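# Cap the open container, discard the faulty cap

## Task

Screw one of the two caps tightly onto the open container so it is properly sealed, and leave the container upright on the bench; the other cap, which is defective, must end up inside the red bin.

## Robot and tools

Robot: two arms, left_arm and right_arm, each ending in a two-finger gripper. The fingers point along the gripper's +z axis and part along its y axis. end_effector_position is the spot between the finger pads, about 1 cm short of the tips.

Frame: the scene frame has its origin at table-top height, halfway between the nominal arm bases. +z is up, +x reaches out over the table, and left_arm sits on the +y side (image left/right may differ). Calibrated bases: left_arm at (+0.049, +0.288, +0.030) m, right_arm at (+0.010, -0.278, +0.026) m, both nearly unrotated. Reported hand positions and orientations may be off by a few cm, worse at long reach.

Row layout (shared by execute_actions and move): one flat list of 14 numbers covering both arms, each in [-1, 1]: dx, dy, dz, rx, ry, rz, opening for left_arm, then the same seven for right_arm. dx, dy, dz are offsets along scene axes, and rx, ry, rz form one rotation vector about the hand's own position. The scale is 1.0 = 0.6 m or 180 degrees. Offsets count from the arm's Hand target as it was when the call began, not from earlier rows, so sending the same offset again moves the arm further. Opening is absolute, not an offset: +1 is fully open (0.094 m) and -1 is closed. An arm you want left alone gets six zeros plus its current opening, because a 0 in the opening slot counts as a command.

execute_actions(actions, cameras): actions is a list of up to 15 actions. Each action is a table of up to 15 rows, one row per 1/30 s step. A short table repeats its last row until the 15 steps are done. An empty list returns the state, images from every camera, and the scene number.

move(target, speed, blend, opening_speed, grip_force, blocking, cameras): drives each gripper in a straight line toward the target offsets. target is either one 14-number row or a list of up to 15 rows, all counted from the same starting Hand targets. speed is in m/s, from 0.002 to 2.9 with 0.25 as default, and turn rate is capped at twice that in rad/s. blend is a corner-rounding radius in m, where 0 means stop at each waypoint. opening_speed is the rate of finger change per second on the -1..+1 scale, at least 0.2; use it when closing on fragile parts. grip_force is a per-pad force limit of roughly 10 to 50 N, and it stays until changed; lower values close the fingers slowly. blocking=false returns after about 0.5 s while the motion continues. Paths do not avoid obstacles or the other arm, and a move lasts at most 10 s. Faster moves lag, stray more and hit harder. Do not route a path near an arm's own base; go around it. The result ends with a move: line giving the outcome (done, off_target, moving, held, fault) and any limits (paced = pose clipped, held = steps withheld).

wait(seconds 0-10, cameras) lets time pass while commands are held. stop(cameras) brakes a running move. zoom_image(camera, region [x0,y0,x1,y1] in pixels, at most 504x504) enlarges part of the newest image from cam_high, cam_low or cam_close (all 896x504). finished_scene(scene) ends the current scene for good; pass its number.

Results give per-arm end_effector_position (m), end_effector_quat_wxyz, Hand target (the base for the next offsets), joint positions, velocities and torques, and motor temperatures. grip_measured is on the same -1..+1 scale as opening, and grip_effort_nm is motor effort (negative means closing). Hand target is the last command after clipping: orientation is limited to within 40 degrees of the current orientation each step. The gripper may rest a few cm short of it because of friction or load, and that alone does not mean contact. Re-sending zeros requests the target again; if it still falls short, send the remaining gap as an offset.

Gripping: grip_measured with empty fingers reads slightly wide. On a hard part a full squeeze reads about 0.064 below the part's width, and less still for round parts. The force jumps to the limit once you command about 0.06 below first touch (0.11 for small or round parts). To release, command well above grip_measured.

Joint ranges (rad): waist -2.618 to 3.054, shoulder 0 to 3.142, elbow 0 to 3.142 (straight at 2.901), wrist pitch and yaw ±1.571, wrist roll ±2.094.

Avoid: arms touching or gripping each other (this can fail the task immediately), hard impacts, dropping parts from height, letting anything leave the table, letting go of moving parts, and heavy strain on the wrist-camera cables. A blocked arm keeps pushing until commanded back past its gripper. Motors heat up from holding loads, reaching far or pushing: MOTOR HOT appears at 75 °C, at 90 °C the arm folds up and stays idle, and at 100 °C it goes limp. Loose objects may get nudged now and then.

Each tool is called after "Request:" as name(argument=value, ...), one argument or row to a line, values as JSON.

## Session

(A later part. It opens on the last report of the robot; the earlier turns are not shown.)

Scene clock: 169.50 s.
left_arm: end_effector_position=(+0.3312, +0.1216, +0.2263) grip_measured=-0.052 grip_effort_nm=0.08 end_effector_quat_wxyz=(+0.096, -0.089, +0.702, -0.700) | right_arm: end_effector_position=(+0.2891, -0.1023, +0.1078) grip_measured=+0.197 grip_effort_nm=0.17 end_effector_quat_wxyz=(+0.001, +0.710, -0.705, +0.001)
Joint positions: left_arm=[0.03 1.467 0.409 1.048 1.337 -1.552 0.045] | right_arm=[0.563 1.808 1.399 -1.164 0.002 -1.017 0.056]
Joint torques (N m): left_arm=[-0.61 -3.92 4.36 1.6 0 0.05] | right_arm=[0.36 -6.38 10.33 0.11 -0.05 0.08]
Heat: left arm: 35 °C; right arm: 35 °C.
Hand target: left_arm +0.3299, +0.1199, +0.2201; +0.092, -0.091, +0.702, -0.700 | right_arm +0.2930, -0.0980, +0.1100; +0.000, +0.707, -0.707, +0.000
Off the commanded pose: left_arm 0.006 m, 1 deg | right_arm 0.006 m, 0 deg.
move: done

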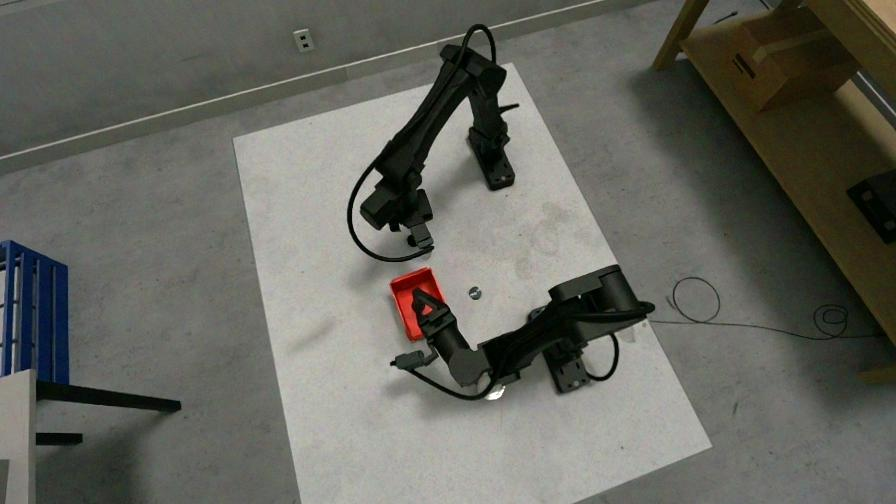

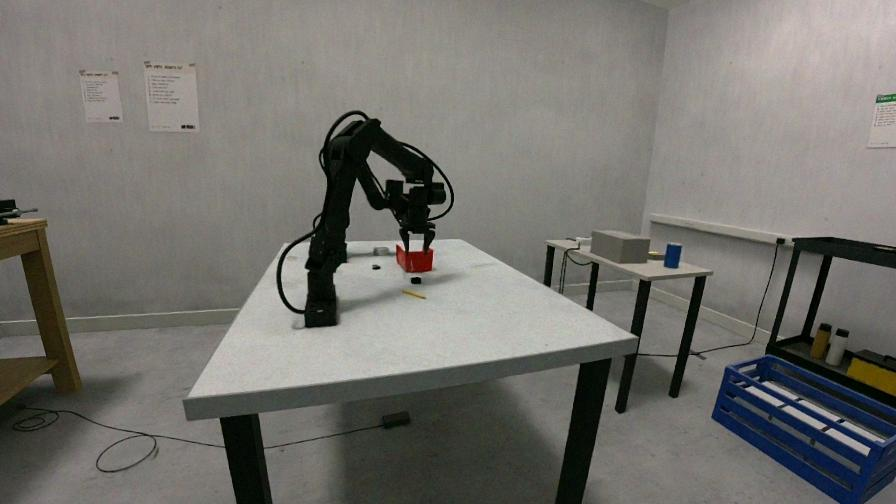

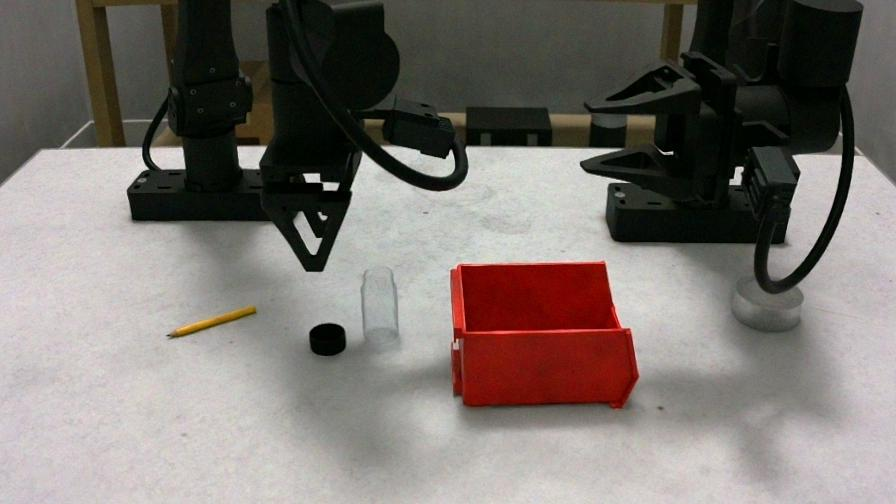

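Request:
zoom_image(
  camera="cam_close",
  region=[280, 240, 430, 370],
)

Request:
zoom_image(
  camera="cam_high",
  region=[380, 260, 520, 380],
)

Scaled by 3.360 from the camera's 896x504 image, which has a finer 1280x720 frame.

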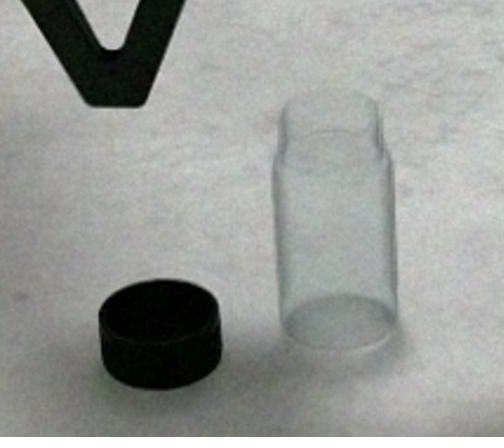

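Scaled by 3.600 from the camera's 896x504 image, which has a finer 1280x720 frame.

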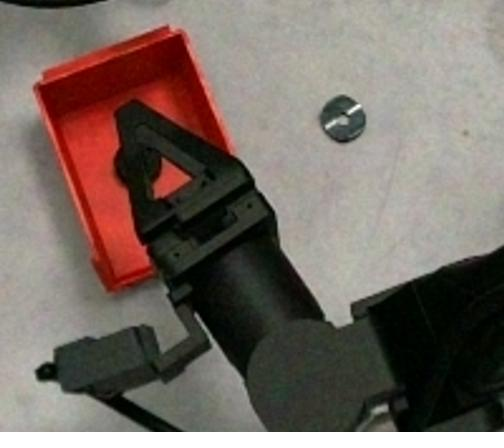

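Request:
move(
  target=[0,0,0,0,0,0,0.15,0.001,-0.0008,-0.1525,0,0,0,0.2],
  speed=0.15,
  cameras=["cam_close"],
)

Scene clock: 173.97 s.
left_arm: end_effector_position=(+0.3312, +0.1216, +0.2263) grip_measured=+0.148 grip_effort_nm=0.08 end_effector_quat_wxyz=(+0.096, -0.089, +0.702, -0.700) | right_arm: end_effector_position=(+0.2961, -0.0980, +0.0248) grip_measured=+0.197 grip_effort_nm=0.16 end_effector_quat_wxyz=(-0.006, +0.710, -0.705, +0.002)
Joint positions: left_arm=[0.03 1.467 0.409 1.049 1.337 -1.552 0.054] | right_arm=[0.563 1.926 1.206 -0.839 0.002 -1.017 0.056]
Joint torques (N m): left_arm=[-0.62 -4.14 4.37 1.56 0 0.1] | right_arm=[0.21 -7.1 5.91 0.35 -0.04 0.05]
Heat: left arm: 35 °C; right arm: 35 °C.
Hand target: left_arm +0.3298, +0.1200, +0.2202; +0.092, -0.092, +0.703, -0.699 | right_arm +0.2937, -0.0984, +0.0186; +0.000, +0.707, -0.707, +0.000
Off the commanded pose: left_arm 0.007 m, 1 deg | right_arm 0.007 m, 1 deg.
move: done
Images, in order (width x height): cam_close 896x504.

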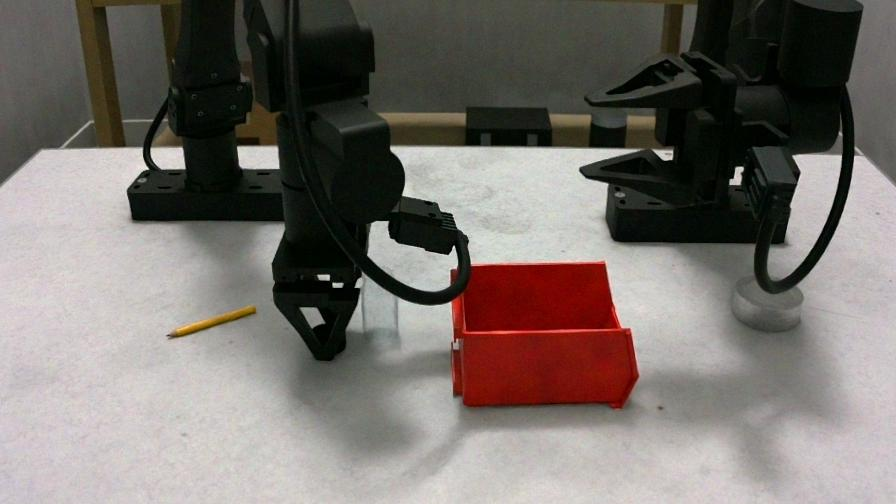

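Request:
zoom_image(
  camera="cam_close",
  region=[260, 250, 400, 370],
)

Scaled by 3.600 from the camera's 896x504 image, which has a finer 1280x720 frame.

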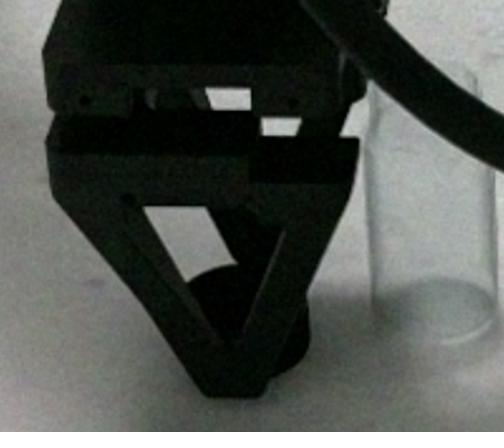

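Request:
move(
  target=[
    [0,0,0,0,0,0,0.15,0,0,0.004,0,0,0,-0.45],
    [0,0,0,0,0,0,0.15,0,0.01,0.2523,0,0,0,-0.45],
    [-0.065,-0.15,-0.017,0,0,-0.0833,0.15,-0.0095,0.114,0.319,0.5,0,0,-0.45],
  ],
  speed=[0.1,0.2,0.4],
  blend=[0,0.05,0],
  cameras=["all"],
)

Scene clock: 182.90 s.
left_arm: end_effector_position=(+0.2857, +0.0331, +0.2075) grip_measured=+0.148 grip_effort_nm=0.08 end_effector_quat_wxyz=(-0.008, -0.007, +0.711, -0.703) | right_arm: end_effector_position=(+0.2905, -0.0322, +0.2174) grip_measured=-0.350 grip_effort_nm=-1.02 end_effector_quat_wxyz=(+0.508, -0.506, +0.493, +0.493)
Joint positions: left_arm=[-0.308 1.589 0.431 1.119 1.262 -1.555 0.054] | right_arm=[0.23 1.69 0.598 1.1 -1.34 -0.02 0.031]
Joint torques (N m): left_arm=[-0.5 -4.56 6.49 1.7 0.01 0.04] | right_arm=[0.7 -4.82 5.01 1.47 0.02 0.07]
Heat: left arm: 35 °C; right arm: 35 °C.
Hand target: left_arm +0.2909, +0.0300, +0.2100; +0.000, +0.001, +0.709, -0.705 | right_arm +0.2879, -0.0301, +0.2099; +0.500, -0.500, +0.500, +0.500
Off the commanded pose: left_arm 0.007 m, 1 deg | right_arm 0.008 m, 2 deg.
move: done

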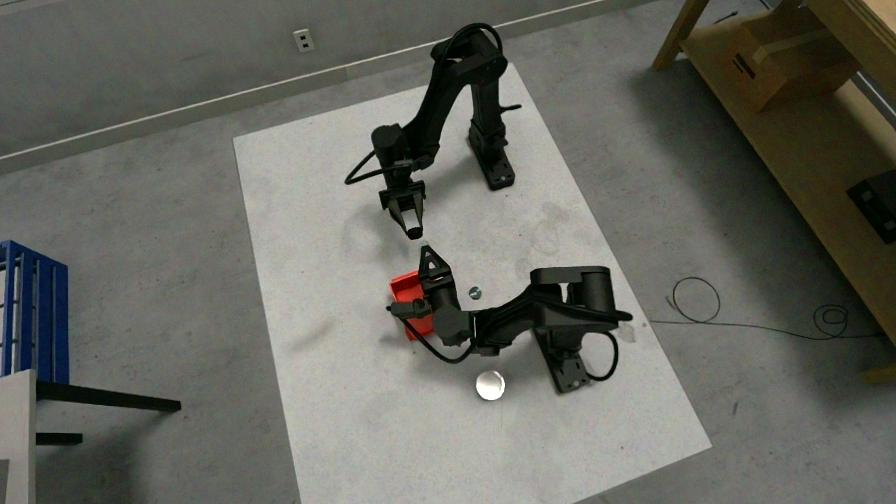

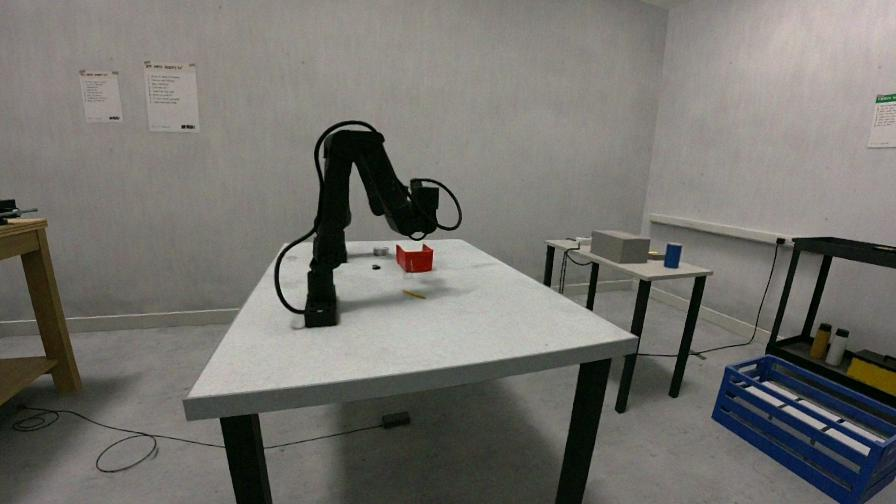

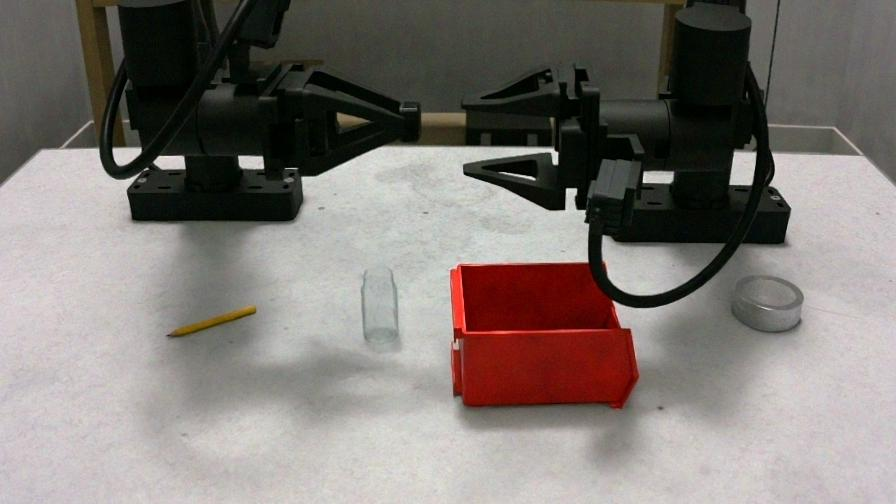

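Request:
zoom_image(
  camera="cam_close",
  region=[350, 40, 530, 220],
)

Request:
zoom_image(
  camera="cam_high",
  region=[370, 180, 470, 290],
)

Scaled by 2.800 from the camera's 896x504 image, which has a finer 1280x720 frame.

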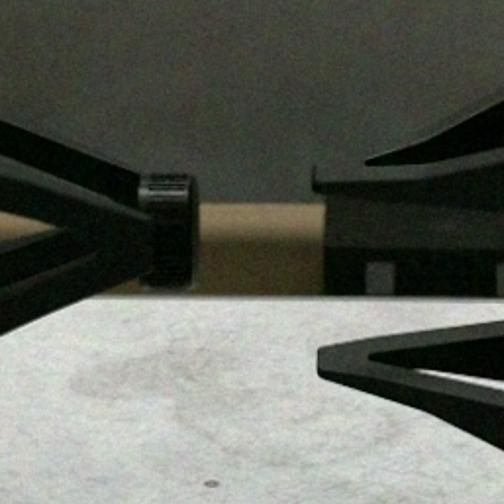

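Scaled by 4.582 from the camera's 896x504 image, which has a finer 1280x720 frame.

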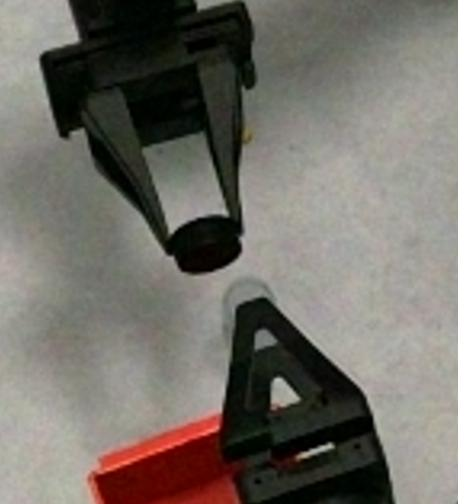

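Request:
move(
  target=[0.014,-0.025,0.0185,0,0,0,0.35,0,0,0,0,0,0,-0.45],
  speed=0.2,
  cameras=["cam_high","cam_close"],
)

Request:
zoom_image(
  camera="cam_close",
  region=[350, 40, 530, 220],
)

Request:
zoom_image(
  camera="cam_high",
  region=[370, 180, 470, 290],
)

Scene clock: 190.60 s.
left_arm: end_effector_position=(+0.2944, +0.0184, +0.2231) grip_measured=+0.348 grip_effort_nm=0.08 end_effector_quat_wxyz=(+0.003, +0.005, +0.707, -0.707) | right_arm: end_effector_position=(+0.2905, -0.0322, +0.2174) grip_measured=-0.350 grip_effort_nm=-1.02 end_effector_quat_wxyz=(+0.508, -0.506, +0.493, +0.493)
Joint positions: left_arm=[-0.351 1.589 0.497 1.093 1.219 -1.56 0.063] | right_arm=[0.23 1.69 0.598 1.101 -1.34 -0.019 0.031]
Joint torques (N m): left_arm=[-0.57 -4.93 6.68 1.42 0.01 0.06] | right_arm=[0.72 -4.93 5.09 1.42 0.04 0.02]
Heat: left arm: 36 °C; right arm: 36 °C.
Hand target: left_arm +0.2992, +0.0150, +0.2211; +0.000, +0.001, +0.709, -0.705 | right_arm +0.2879, -0.0302, +0.2100; +0.500, -0.501, +0.501, +0.499
Off the commanded pose: left_arm 0.006 m, 1 deg | right_arm 0.008 m, 2 deg.
move: done
Images, in order (width x height): cam_high 896x504, cam_close 896x504.

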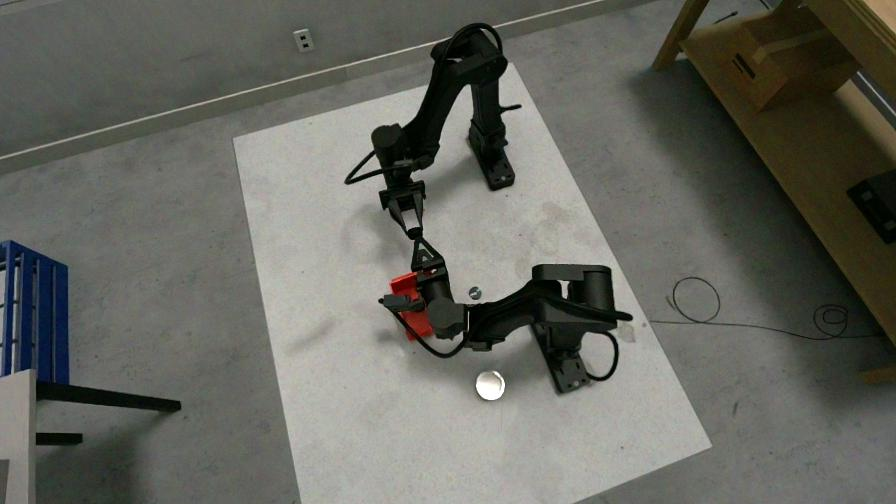

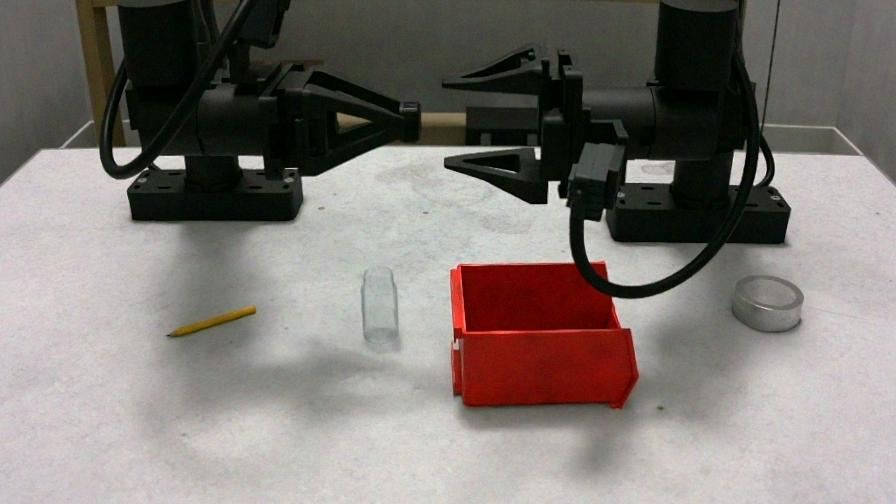

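Scaled by 2.800 from the camera's 896x504 image, which has a finer 1280x720 frame.

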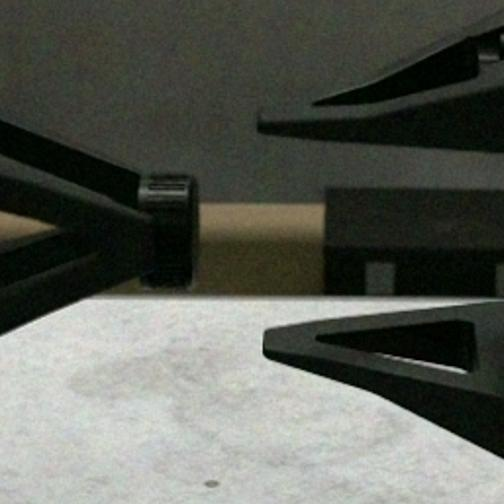

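Scaled by 4.582 from the camera's 896x504 image, which has a finer 1280x720 frame.

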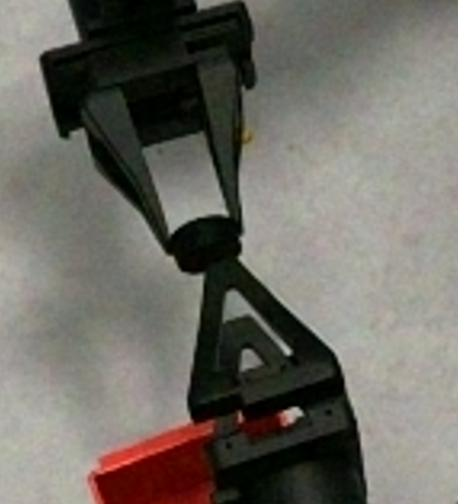

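Request:
move(
  target=[
    [0,-0.0435,0,0,0,0,0.35,0,0,0,0,0,0,-0.45],
    [0,-0.0435,0,0,0,0,-0.45,0,0,0,0,0,0,-0.45],
  ],
  speed=[0.12,0.1],
  grip_force=[28,50],
  cameras=["cam_high","cam_close"],
)

Request:
zoom_image(
  camera="cam_close",
  region=[350, 40, 530, 220],
)

Scene clock: 195.03 s.
left_arm: end_effector_position=(+0.2952, -0.0078, +0.2252) grip_measured=-0.347 grip_effort_nm=-0.59 end_effector_quat_wxyz=(+0.005, +0.006, +0.706, -0.708) | right_arm: end_effector_position=(+0.2913, -0.0322, +0.2172) grip_measured=-0.350 grip_effort_nm=-1.02 end_effector_quat_wxyz=(+0.509, -0.504, +0.495, +0.492)
Joint positions: left_arm=[-0.441 1.624 0.541 1.092 1.131 -1.563 0.031] | right_arm=[0.23 1.69 0.598 1.099 -1.336 -0.019 0.031]
Joint torques (N m): left_arm=[-0.47 -5.42 6.48 1.48 0 0.07] | right_arm=[0.73 -5.04 5.11 1.44 -0.03 0.04]
Heat: left arm: 36 °C; right arm: 36 °C.
Hand target: left_arm +0.2993, -0.0111, +0.2211; +0.000, +0.001, +0.709, -0.705 | right_arm +0.2879, -0.0302, +0.2100; +0.500, -0.501, +0.501, +0.499
Off the commanded pose: left_arm 0.007 m, 1 deg | right_arm 0.008 m, 2 deg.
grip_force (N): 28, 50
move: done
Images, in order (width x height): cam_high 896x504, cam_close 896x504.

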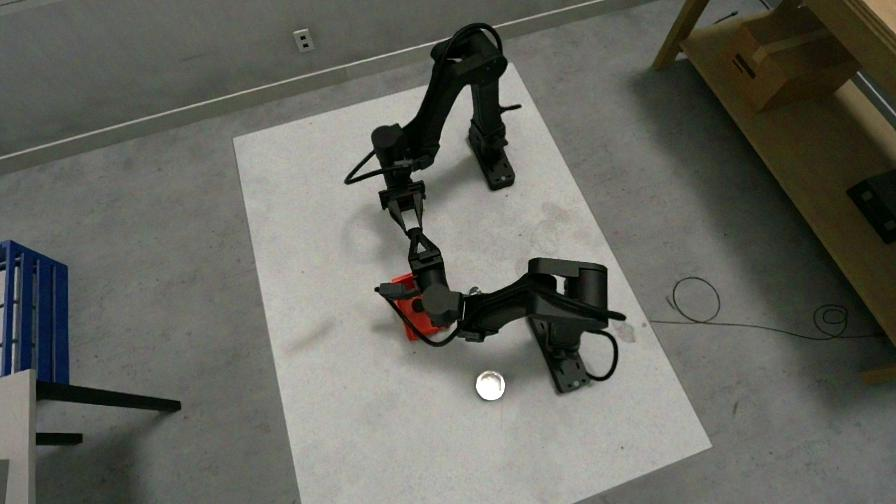

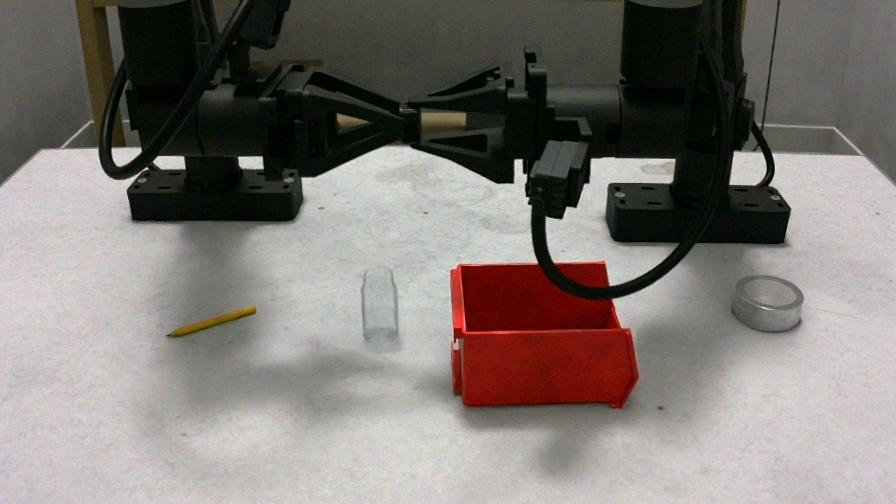

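Scaled by 2.800 from the camera's 896x504 image, which has a finer 1280x720 frame.

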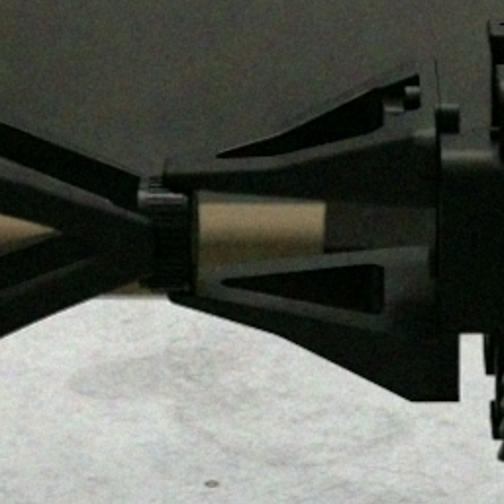

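Request:
move(
  target=[
    [0,0,0,0,0,0,-0.45,0.0057,-0.0033,0.012,0,0,0,0.3],
    [0,0,0,0,0,0,-0.45,0.0057,-0.1,0.012,0,0,0,0.3],
  ],
  speed=[0.1,0.2],
  grip_force=[50,50],
  cameras=["cam_close"],
)

Scene clock: 198.47 s.
left_arm: end_effector_position=(+0.2953, -0.0078, +0.2250) grip_measured=-0.366 grip_effort_nm=-1.03 end_effector_quat_wxyz=(+0.004, +0.006, +0.706, -0.708) | right_arm: end_effector_position=(+0.2970, -0.0887, +0.2142) grip_measured=+0.297 grip_effort_nm=0.16 end_effector_quat_wxyz=(+0.502, -0.500, +0.500, +0.497)
Joint positions: left_arm=[-0.441 1.624 0.541 1.09 1.13 -1.563 0.03] | right_arm=[0.031 1.69 0.589 1.089 -1.536 -0.015 0.061]
Joint torques (N m): left_arm=[-0.39 -5.38 6.56 1.49 -0.04 0.07] | right_arm=[-0.24 -7.86 4.88 1.17 -0.13 0.04]
Heat: left arm: 36 °C; right arm: 36 °C.
Hand target: left_arm +0.2993, -0.0111, +0.2211; +0.000, +0.001, +0.709, -0.705 | right_arm +0.2913, -0.0901, +0.2173; +0.500, -0.501, +0.501, +0.499
Off the commanded pose: left_arm 0.006 m, 1 deg | right_arm 0.007 m, 0 deg.
move: done
Images, in order (width x height): cam_close 896x504.

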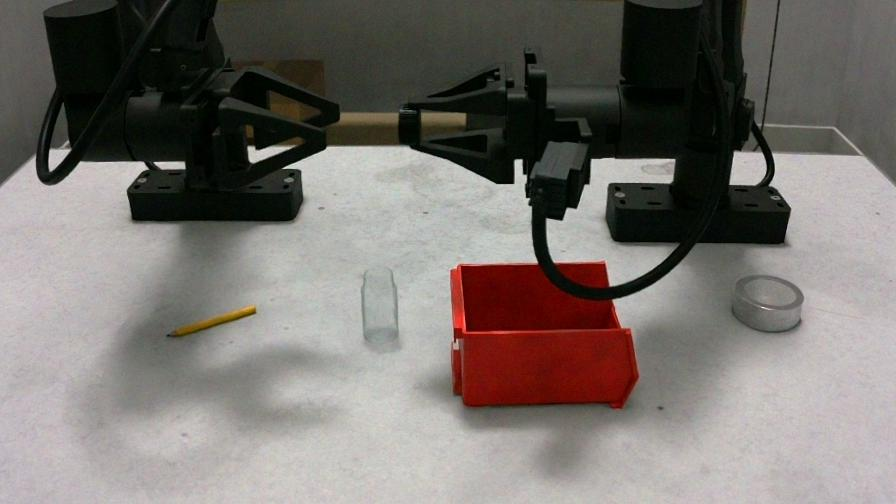

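Request:
move(
  target=[-0.0155,0.0685,-0.052,0.470,0.2396,0.2396,-0.45,-0.0372,0.0593,-0.1755,0,0,0,0.3],
  speed=0.45,
  cameras=["all"],
)

Request:
zoom_image(
  camera="cam_close",
  region=[320, 120, 540, 360],
)

Request:
zoom_image(
  camera="cam_high",
  region=[370, 200, 490, 320],
)

Scene clock: 202.60 s.
left_arm: end_effector_position=(+0.2891, +0.0289, +0.1942) grip_measured=-0.366 grip_effort_nm=-1.03 end_effector_quat_wxyz=(-0.005, -0.459, +0.888, +0.002) | right_arm: end_effector_position=(+0.2720, -0.0564, +0.1102) grip_measured=+0.297 grip_effort_nm=0.16 end_effector_quat_wxyz=(+0.481, -0.495, +0.519, +0.504)
Joint positions: left_arm=[-0.821 1.908 1.855 -1.525 0.009 -1.776 0.03] | right_arm=[0.156 2.071 0.458 1.426 -1.414 -0.138 0.061]
Joint torques (N m): left_arm=[-0.39 -8.7 7.66 0.08 -0.13 -0.09] | right_arm=[0.66 -5.37 2.03 2.19 -0.12 0.03]
Heat: left arm: 36 °C; right arm: 36 °C.
Hand target: left_arm +0.2900, +0.0300, +0.1899; -0.002, -0.462, +0.887, +0.021 | right_arm +0.2690, -0.0545, +0.1119; +0.500, -0.501, +0.501, +0.499
Off the commanded pose: left_arm 0.005 m, 2 deg | right_arm 0.004 m, 3 deg.
move: off_target (right_arm)

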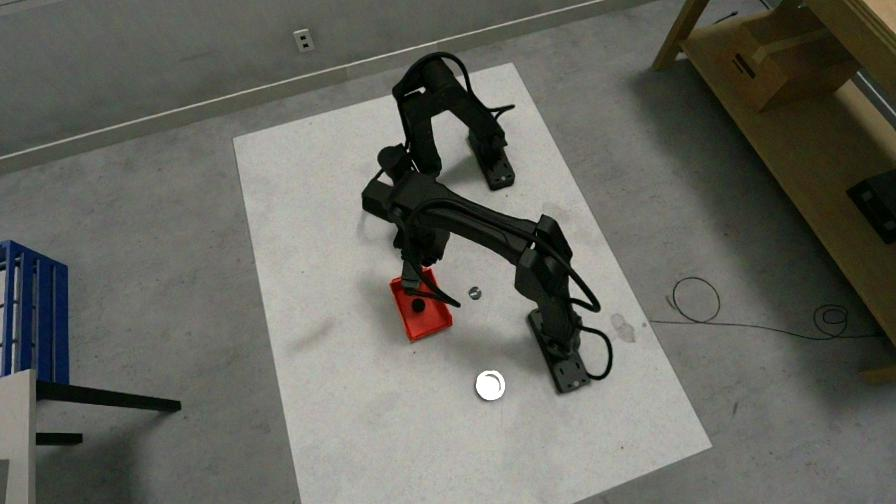

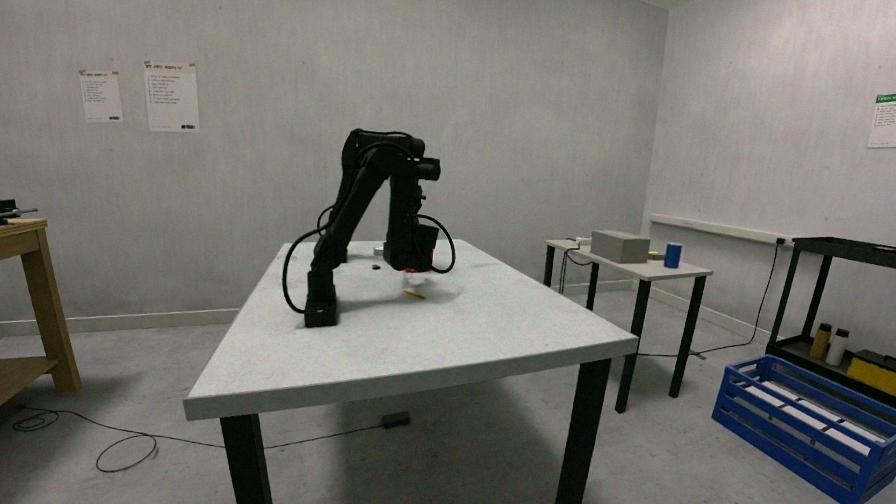

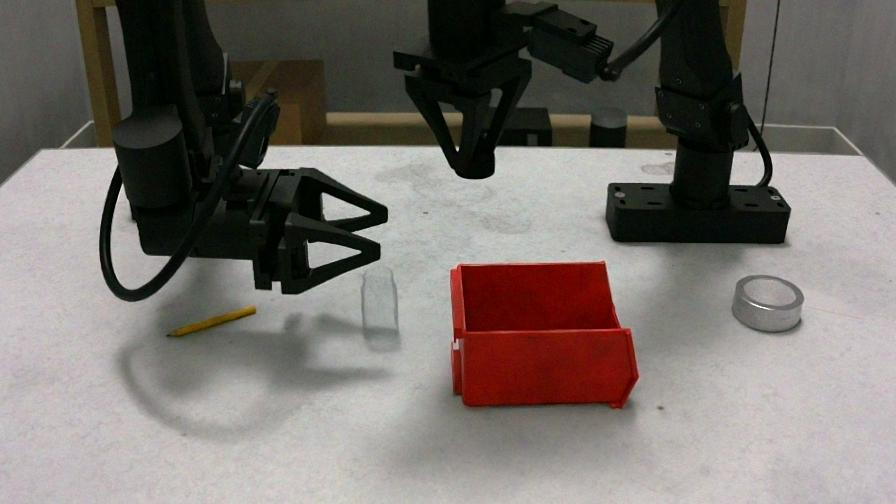

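Scaled by 2.100 from the camera's 896x504 image, which has a finer 1280x720 frame.

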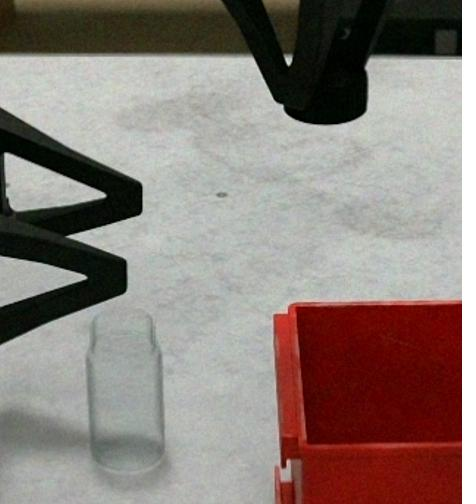

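Scaled by 4.200 from the camera's 896x504 image, which has a finer 1280x720 frame.

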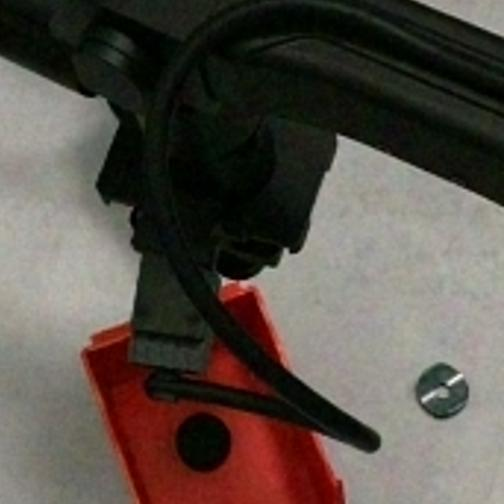

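Request:
move(
  target=[
    [-0.015,-0.075,-0.033,0,0,0,-0.45,0,0.0067,-0.108,0,0,0,0.3],
    [-0.0192,-0.1375,-0.108,0,0,0,-0.45,0,0.0067,-0.108,0,0,0,-0.45],
  ],
  speed=[0.12,0.15],
  blend=[0.01,0],
  grip_force=[50,40],
  cameras=["cam_high","cam_close"],
)

Request:
zoom_image(
  camera="cam_close",
  region=[320, 170, 450, 360],
)

Scene clock: 207.83 s.
left_arm: end_effector_position=(+0.2752, -0.0492, +0.1312) grip_measured=-0.366 grip_effort_nm=-1.03 end_effector_quat_wxyz=(-0.005, -0.458, +0.889, +0.015) | right_arm: end_effector_position=(+0.2661, -0.0537, +0.0406) grip_measured=-0.316 grip_effort_nm=-0.81 end_effector_quat_wxyz=(+0.450, -0.489, +0.542, +0.515)
Joint positions: left_arm=[-0.978 2.14 1.942 -1.404 0.007 -1.931 0.03] | right_arm=[0.169 2.348 0.511 1.43 -1.407 -0.284 0.032]
Joint torques (N m): left_arm=[-0.14 -11.26 7.76 0.24 -0.04 -0.08] | right_arm=[0.72 -5.68 2.1 2.62 -0.28 -0.11]
Heat: left arm: 36 °C; right arm: 37 °C.
Hand target: left_arm +0.2786, -0.0525, +0.1252; -0.002, -0.462, +0.887, +0.021 | right_arm +0.2690, -0.0505, +0.0472; +0.500, -0.501, +0.500, +0.499
Off the commanded pose: left_arm 0.008 m, 1 deg | right_arm 0.008 m, 8 deg.
grip_force (N): 50, 40
move: off_target (right_arm); target 2's new opening was sent with right_arm's hand 0.007 m and 8 deg from that target
Images, in order (width x height): cam_high 896x504, cam_close 896x504.

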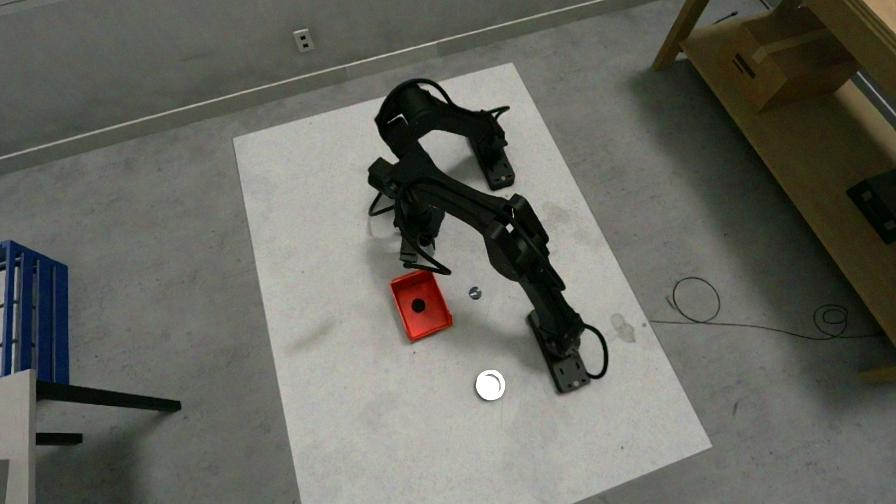

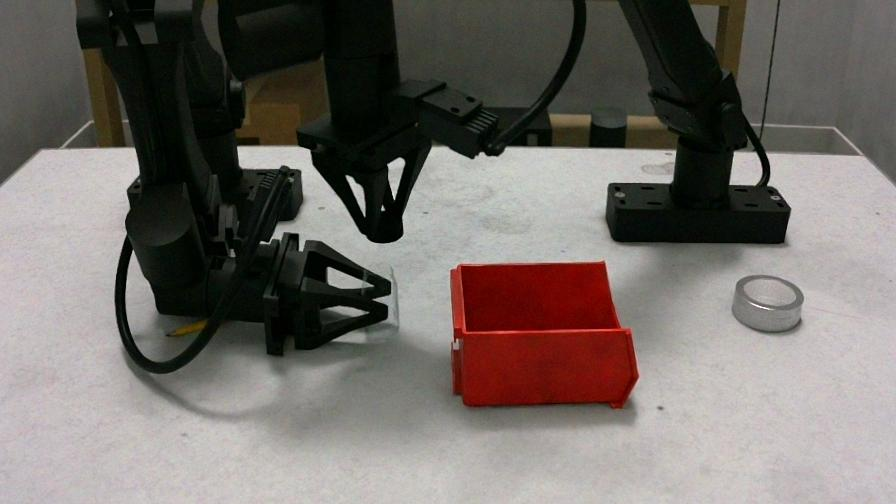

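Scaled by 2.653 from the camera's 896x504 image, which has a finer 1280x720 frame.

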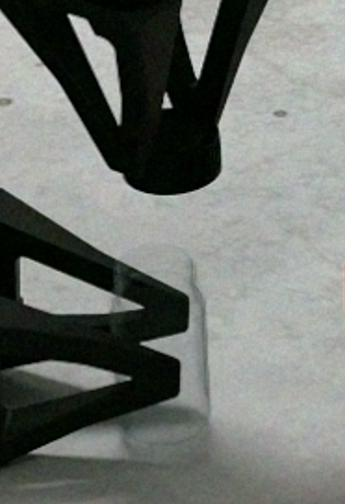

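Request:
move(
  target=[
    [0,0,0,0,0,0,-0.45,0,0,0,0,0,0,0.2],
    [0,0,0,0,0,0,-0.45,0.004,0,0.009,-0.0213,-0.032,0.0054,0.2],
  ],
  speed=[0.1,0.1],
  cameras=["cam_close"],
)

Request:
zoom_image(
  camera="cam_close",
  region=[320, 170, 450, 360],
)

Scene clock: 212.30 s.
left_arm: end_effector_position=(+0.2752, -0.0492, +0.1312) grip_measured=-0.366 grip_effort_nm=-1.03 end_effector_quat_wxyz=(-0.005, -0.458, +0.889, +0.015) | right_arm: end_effector_position=(+0.2706, -0.0534, +0.0464) grip_measured=+0.197 grip_effort_nm=0.16 end_effector_quat_wxyz=(+0.497, -0.536, +0.498, +0.466)
Joint positions: left_arm=[-0.978 2.14 1.942 -1.404 0.007 -1.931 0.03] | right_arm=[0.169 2.308 0.511 1.386 -1.393 -0.474 0.056]
Joint torques (N m): left_arm=[-0.06 -11.29 7.72 0.23 -0.1 -0.08] | right_arm=[0.75 -9.18 1.92 1.24 -0.27 -0.19]
Heat: left arm: 36 °C; right arm: 38 °C.
Hand target: left_arm +0.2786, -0.0525, +0.1252; -0.002, -0.462, +0.887, +0.021 | right_arm +0.2714, -0.0505, +0.0525; +0.503, -0.546, +0.487, +0.461
Off the commanded pose: left_arm 0.008 m, 1 deg | right_arm 0.007 m, 2 deg.
grip_force (N): 50, 40
move: done
Images, in order (width x height): cam_close 896x504.

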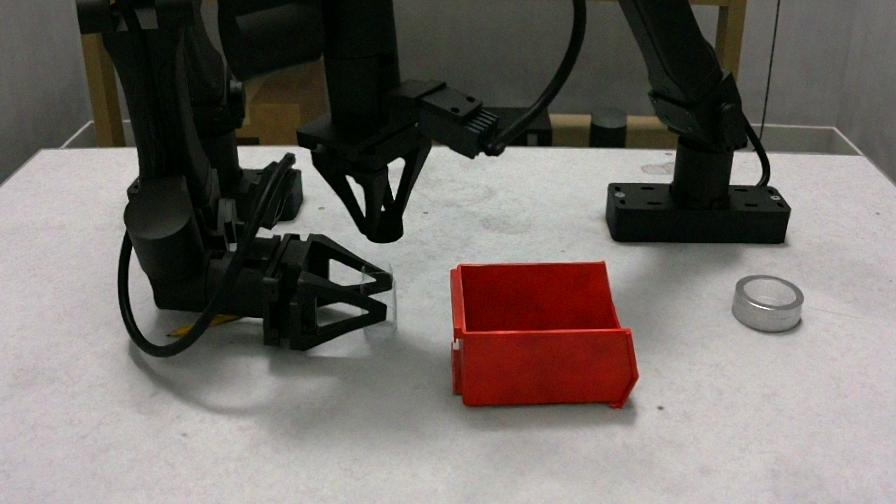

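Scaled by 2.653 from the camera's 896x504 image, which has a finer 1280x720 frame.

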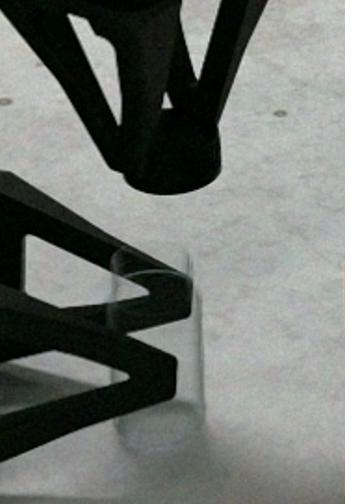

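Request:
move(
  target=[0,0,0,0,0,0,-0.45,0,-0.002,0.003,0,0.026,0,0.2],
  speed=0.1,
  cameras=[],
)

Scene clock: 214.80 s.
left_arm: end_effector_position=(+0.2752, -0.0492, +0.1312) grip_measured=-0.366 grip_effort_nm=-1.03 end_effector_quat_wxyz=(-0.005, -0.458, +0.889, +0.015) | right_arm: end_effector_position=(+0.2706, -0.0534, +0.0473) grip_measured=+0.197 grip_effort_nm=0.16 end_effector_quat_wxyz=(-0.482, +0.522, -0.515, -0.480)
Joint positions: left_arm=[-0.978 2.14 1.942 -1.404 0.007 -1.931 0.03] | right_arm=[0.169 2.291 0.511 1.346 -1.392 -0.437 0.056]
Joint torques (N m): left_arm=[-0.08 -11.29 7.71 0.22 -0.05 -0.08] | right_arm=[0.35 -9.18 2.3 1.25 -0.38 0.05]
Heat: left arm: 36 °C; right arm: 38 °C.
Hand target: left_arm +0.2786, -0.0525, +0.1252; -0.002, -0.462, +0.887, +0.021 | right_arm +0.2715, -0.0517, +0.0544; -0.483, +0.526, -0.507, -0.482
Off the commanded pose: left_arm 0.008 m, 1 deg | right_arm 0.007 m, 1 deg.
grip_force (N): 50, 40
move: done
No camera images: "cameras" was empty.

Request:
move(
  target=[
    [0,0,0,0,0,0,-0.45,-0.0015,0.0,-0.01,0,0,0,-0.45],
    [-0.0035,-0.0135,-0.03,0,0,0,-0.45,-0.0015,0.0,-0.01,0,0,0,-0.45],
  ],
  speed=[0.1,0.12],
  cameras=["cam_close"],
)

Request:
zoom_image(
  camera="cam_close",
  region=[320, 200, 440, 360],
)

Scene clock: 219.33 s.
left_arm: end_effector_position=(+0.2787, -0.0625, +0.1236) grip_measured=-0.366 grip_effort_nm=-1.03 end_effector_quat_wxyz=(-0.003, -0.459, +0.888, -0.002) | right_arm: end_effector_position=(+0.2706, -0.0534, +0.0472) grip_measured=-0.317 grip_effort_nm=-0.84 end_effector_quat_wxyz=(-0.481, +0.522, -0.515, -0.480)
Joint positions: left_arm=[-0.989 2.159 1.942 -1.351 0.007 -1.946 0.03] | right_arm=[0.169 2.291 0.511 1.345 -1.392 -0.437 0.032]
Joint torques (N m): left_arm=[-0.53 -10.91 5.63 0.3 -0.05 -0.1] | right_arm=[0.4 -6.94 2.71 1.38 -0.39 -0.06]
Heat: left arm: 36 °C; right arm: 37 °C.
Hand target: left_arm +0.2764, -0.0607, +0.1070; -0.002, -0.461, +0.887, +0.021 | right_arm +0.2706, -0.0517, +0.0484; -0.483, +0.526, -0.507, -0.482
Off the commanded pose: left_arm 0.017 m, 3 deg | right_arm 0.002 m, 1 deg.
grip_force (N): 50, 40
move: off_target (left_arm)
Images, in order (width x height): cam_close 896x504.

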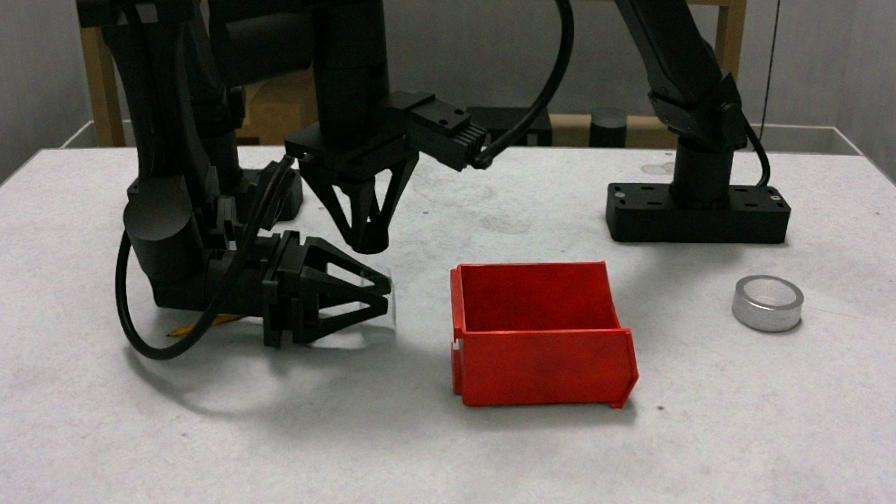

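Scaled by 3.150 from the camera's 896x504 image, which has a finer 1280x720 frame.

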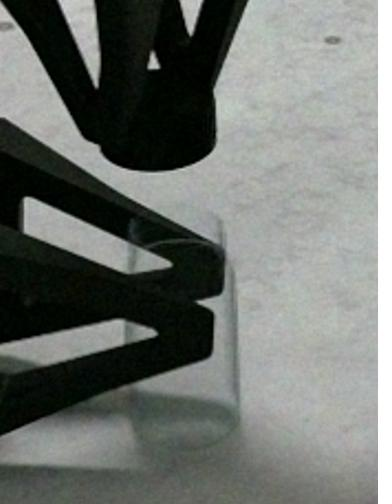

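Request:
move(
  target=[-0.009,0.0075,-0.0283,0,0,0,-0.45,0,0,0,0,0,0,-0.45],
  speed=0.1,
  cameras=["cam_close"],
)

Request:
zoom_image(
  camera="cam_close",
  region=[320, 200, 440, 360],
)

Scene clock: 221.43 s.
left_arm: end_effector_position=(+0.2744, -0.0591, +0.0985) grip_measured=-0.366 grip_effort_nm=-1.03 end_effector_quat_wxyz=(-0.004, -0.460, +0.888, +0.007) | right_arm: end_effector_position=(+0.2706, -0.0534, +0.0472) grip_measured=-0.317 grip_effort_nm=-0.84 end_effector_quat_wxyz=(-0.481, +0.522, -0.515, -0.480)
Joint positions: left_arm=[-0.993 2.159 1.842 -1.269 0.007 -1.951 0.03] | right_arm=[0.169 2.291 0.511 1.345 -1.392 -0.437 0.032]
Joint torques (N m): left_arm=[-0.47 -13.01 5.01 0.32 -0.06 -0.06] | right_arm=[0.43 -6.93 2.71 1.38 -0.39 -0.08]
Heat: left arm: 36 °C; right arm: 37 °C.
Hand target: left_arm +0.2711, -0.0561, +0.0900; -0.002, -0.462, +0.887, +0.021 | right_arm +0.2706, -0.0517, +0.0484; -0.483, +0.526, -0.507, -0.482
Off the commanded pose: left_arm 0.010 m, 2 deg | right_arm 0.002 m, 1 deg.
grip_force (N): 50, 40
move: done
Images, in order (width x height): cam_close 896x504.

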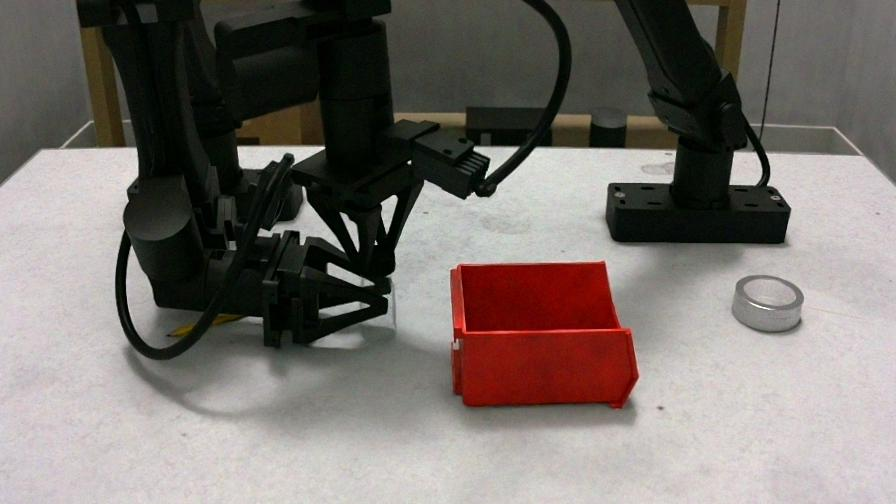

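Scaled by 3.150 from the camera's 896x504 image, which has a finer 1280x720 frame.

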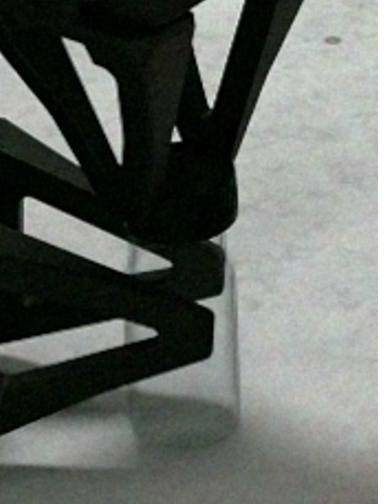

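Request:
move(
  target=[
    [0,0,-0.0417,0,0,0,-0.45,0,0,0,0,0,0,-0.45],
    [0,0,-0.0417,-0.0125,0.0182,-0.5157,-0.45,0,0,0,0,0,0,-0.45],
  ],
  speed=[0.08,0.45],
  cameras=["cam_close"],
)

Request:
zoom_image(
  camera="cam_close",
  region=[320, 200, 440, 360],
)

Scene clock: 225.57 s.
left_arm: end_effector_position=(+0.2736, -0.0568, +0.0860) grip_measured=-0.366 grip_effort_nm=-1.03 end_effector_quat_wxyz=(-0.009, +0.313, +0.950, +0.004) | right_arm: end_effector_position=(+0.2705, -0.0534, +0.0473) grip_measured=-0.317 grip_effort_nm=-0.84 end_effector_quat_wxyz=(-0.481, +0.521, -0.515, -0.481)
Joint positions: left_arm=[-0.993 2.159 1.792 -1.223 0.004 -0.359 0.03] | right_arm=[0.169 2.291 0.511 1.345 -1.393 -0.435 0.032]
Joint torques (N m): left_arm=[-0.46 -11.71 3.14 0.66 0.01 0.24] | right_arm=[0.42 -6.9 2.73 1.39 -0.39 -0.09]
Heat: left arm: 36 °C; right arm: 37 °C.
Hand target: left_arm +0.2710, -0.0561, +0.0650; -0.017, +0.325, +0.946, +0.012 | right_arm +0.2705, -0.0517, +0.0484; -0.483, +0.526, -0.507, -0.482
Off the commanded pose: left_arm 0.021 m, 2 deg | right_arm 0.002 m, 1 deg.
grip_force (N): 50, 40
move: off_target (left_arm)
Images, in order (width x height): cam_close 896x504.

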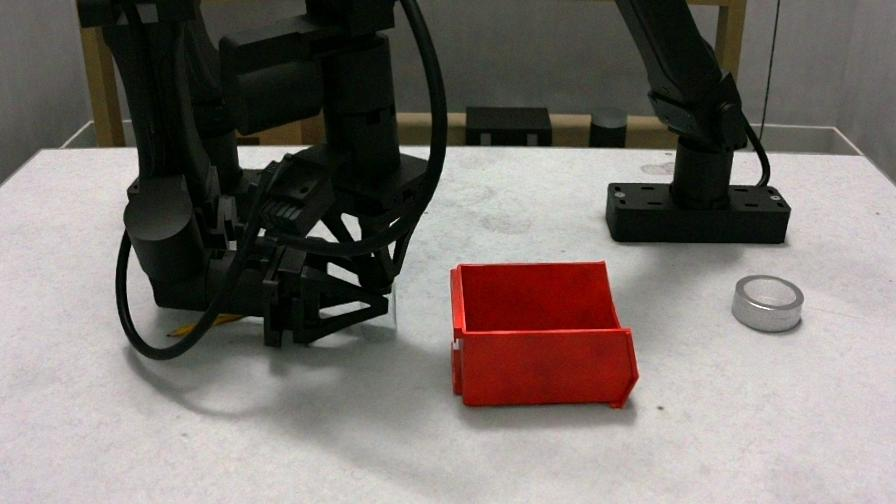

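Scaled by 3.150 from the camera's 896x504 image, which has a finer 1280x720 frame.

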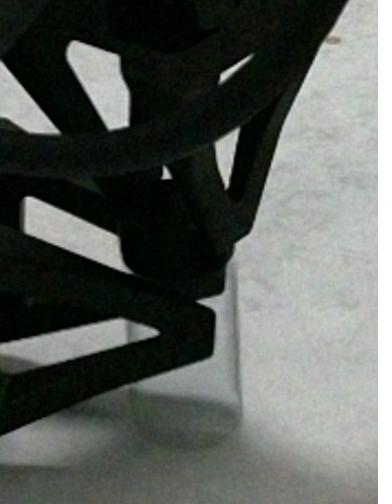

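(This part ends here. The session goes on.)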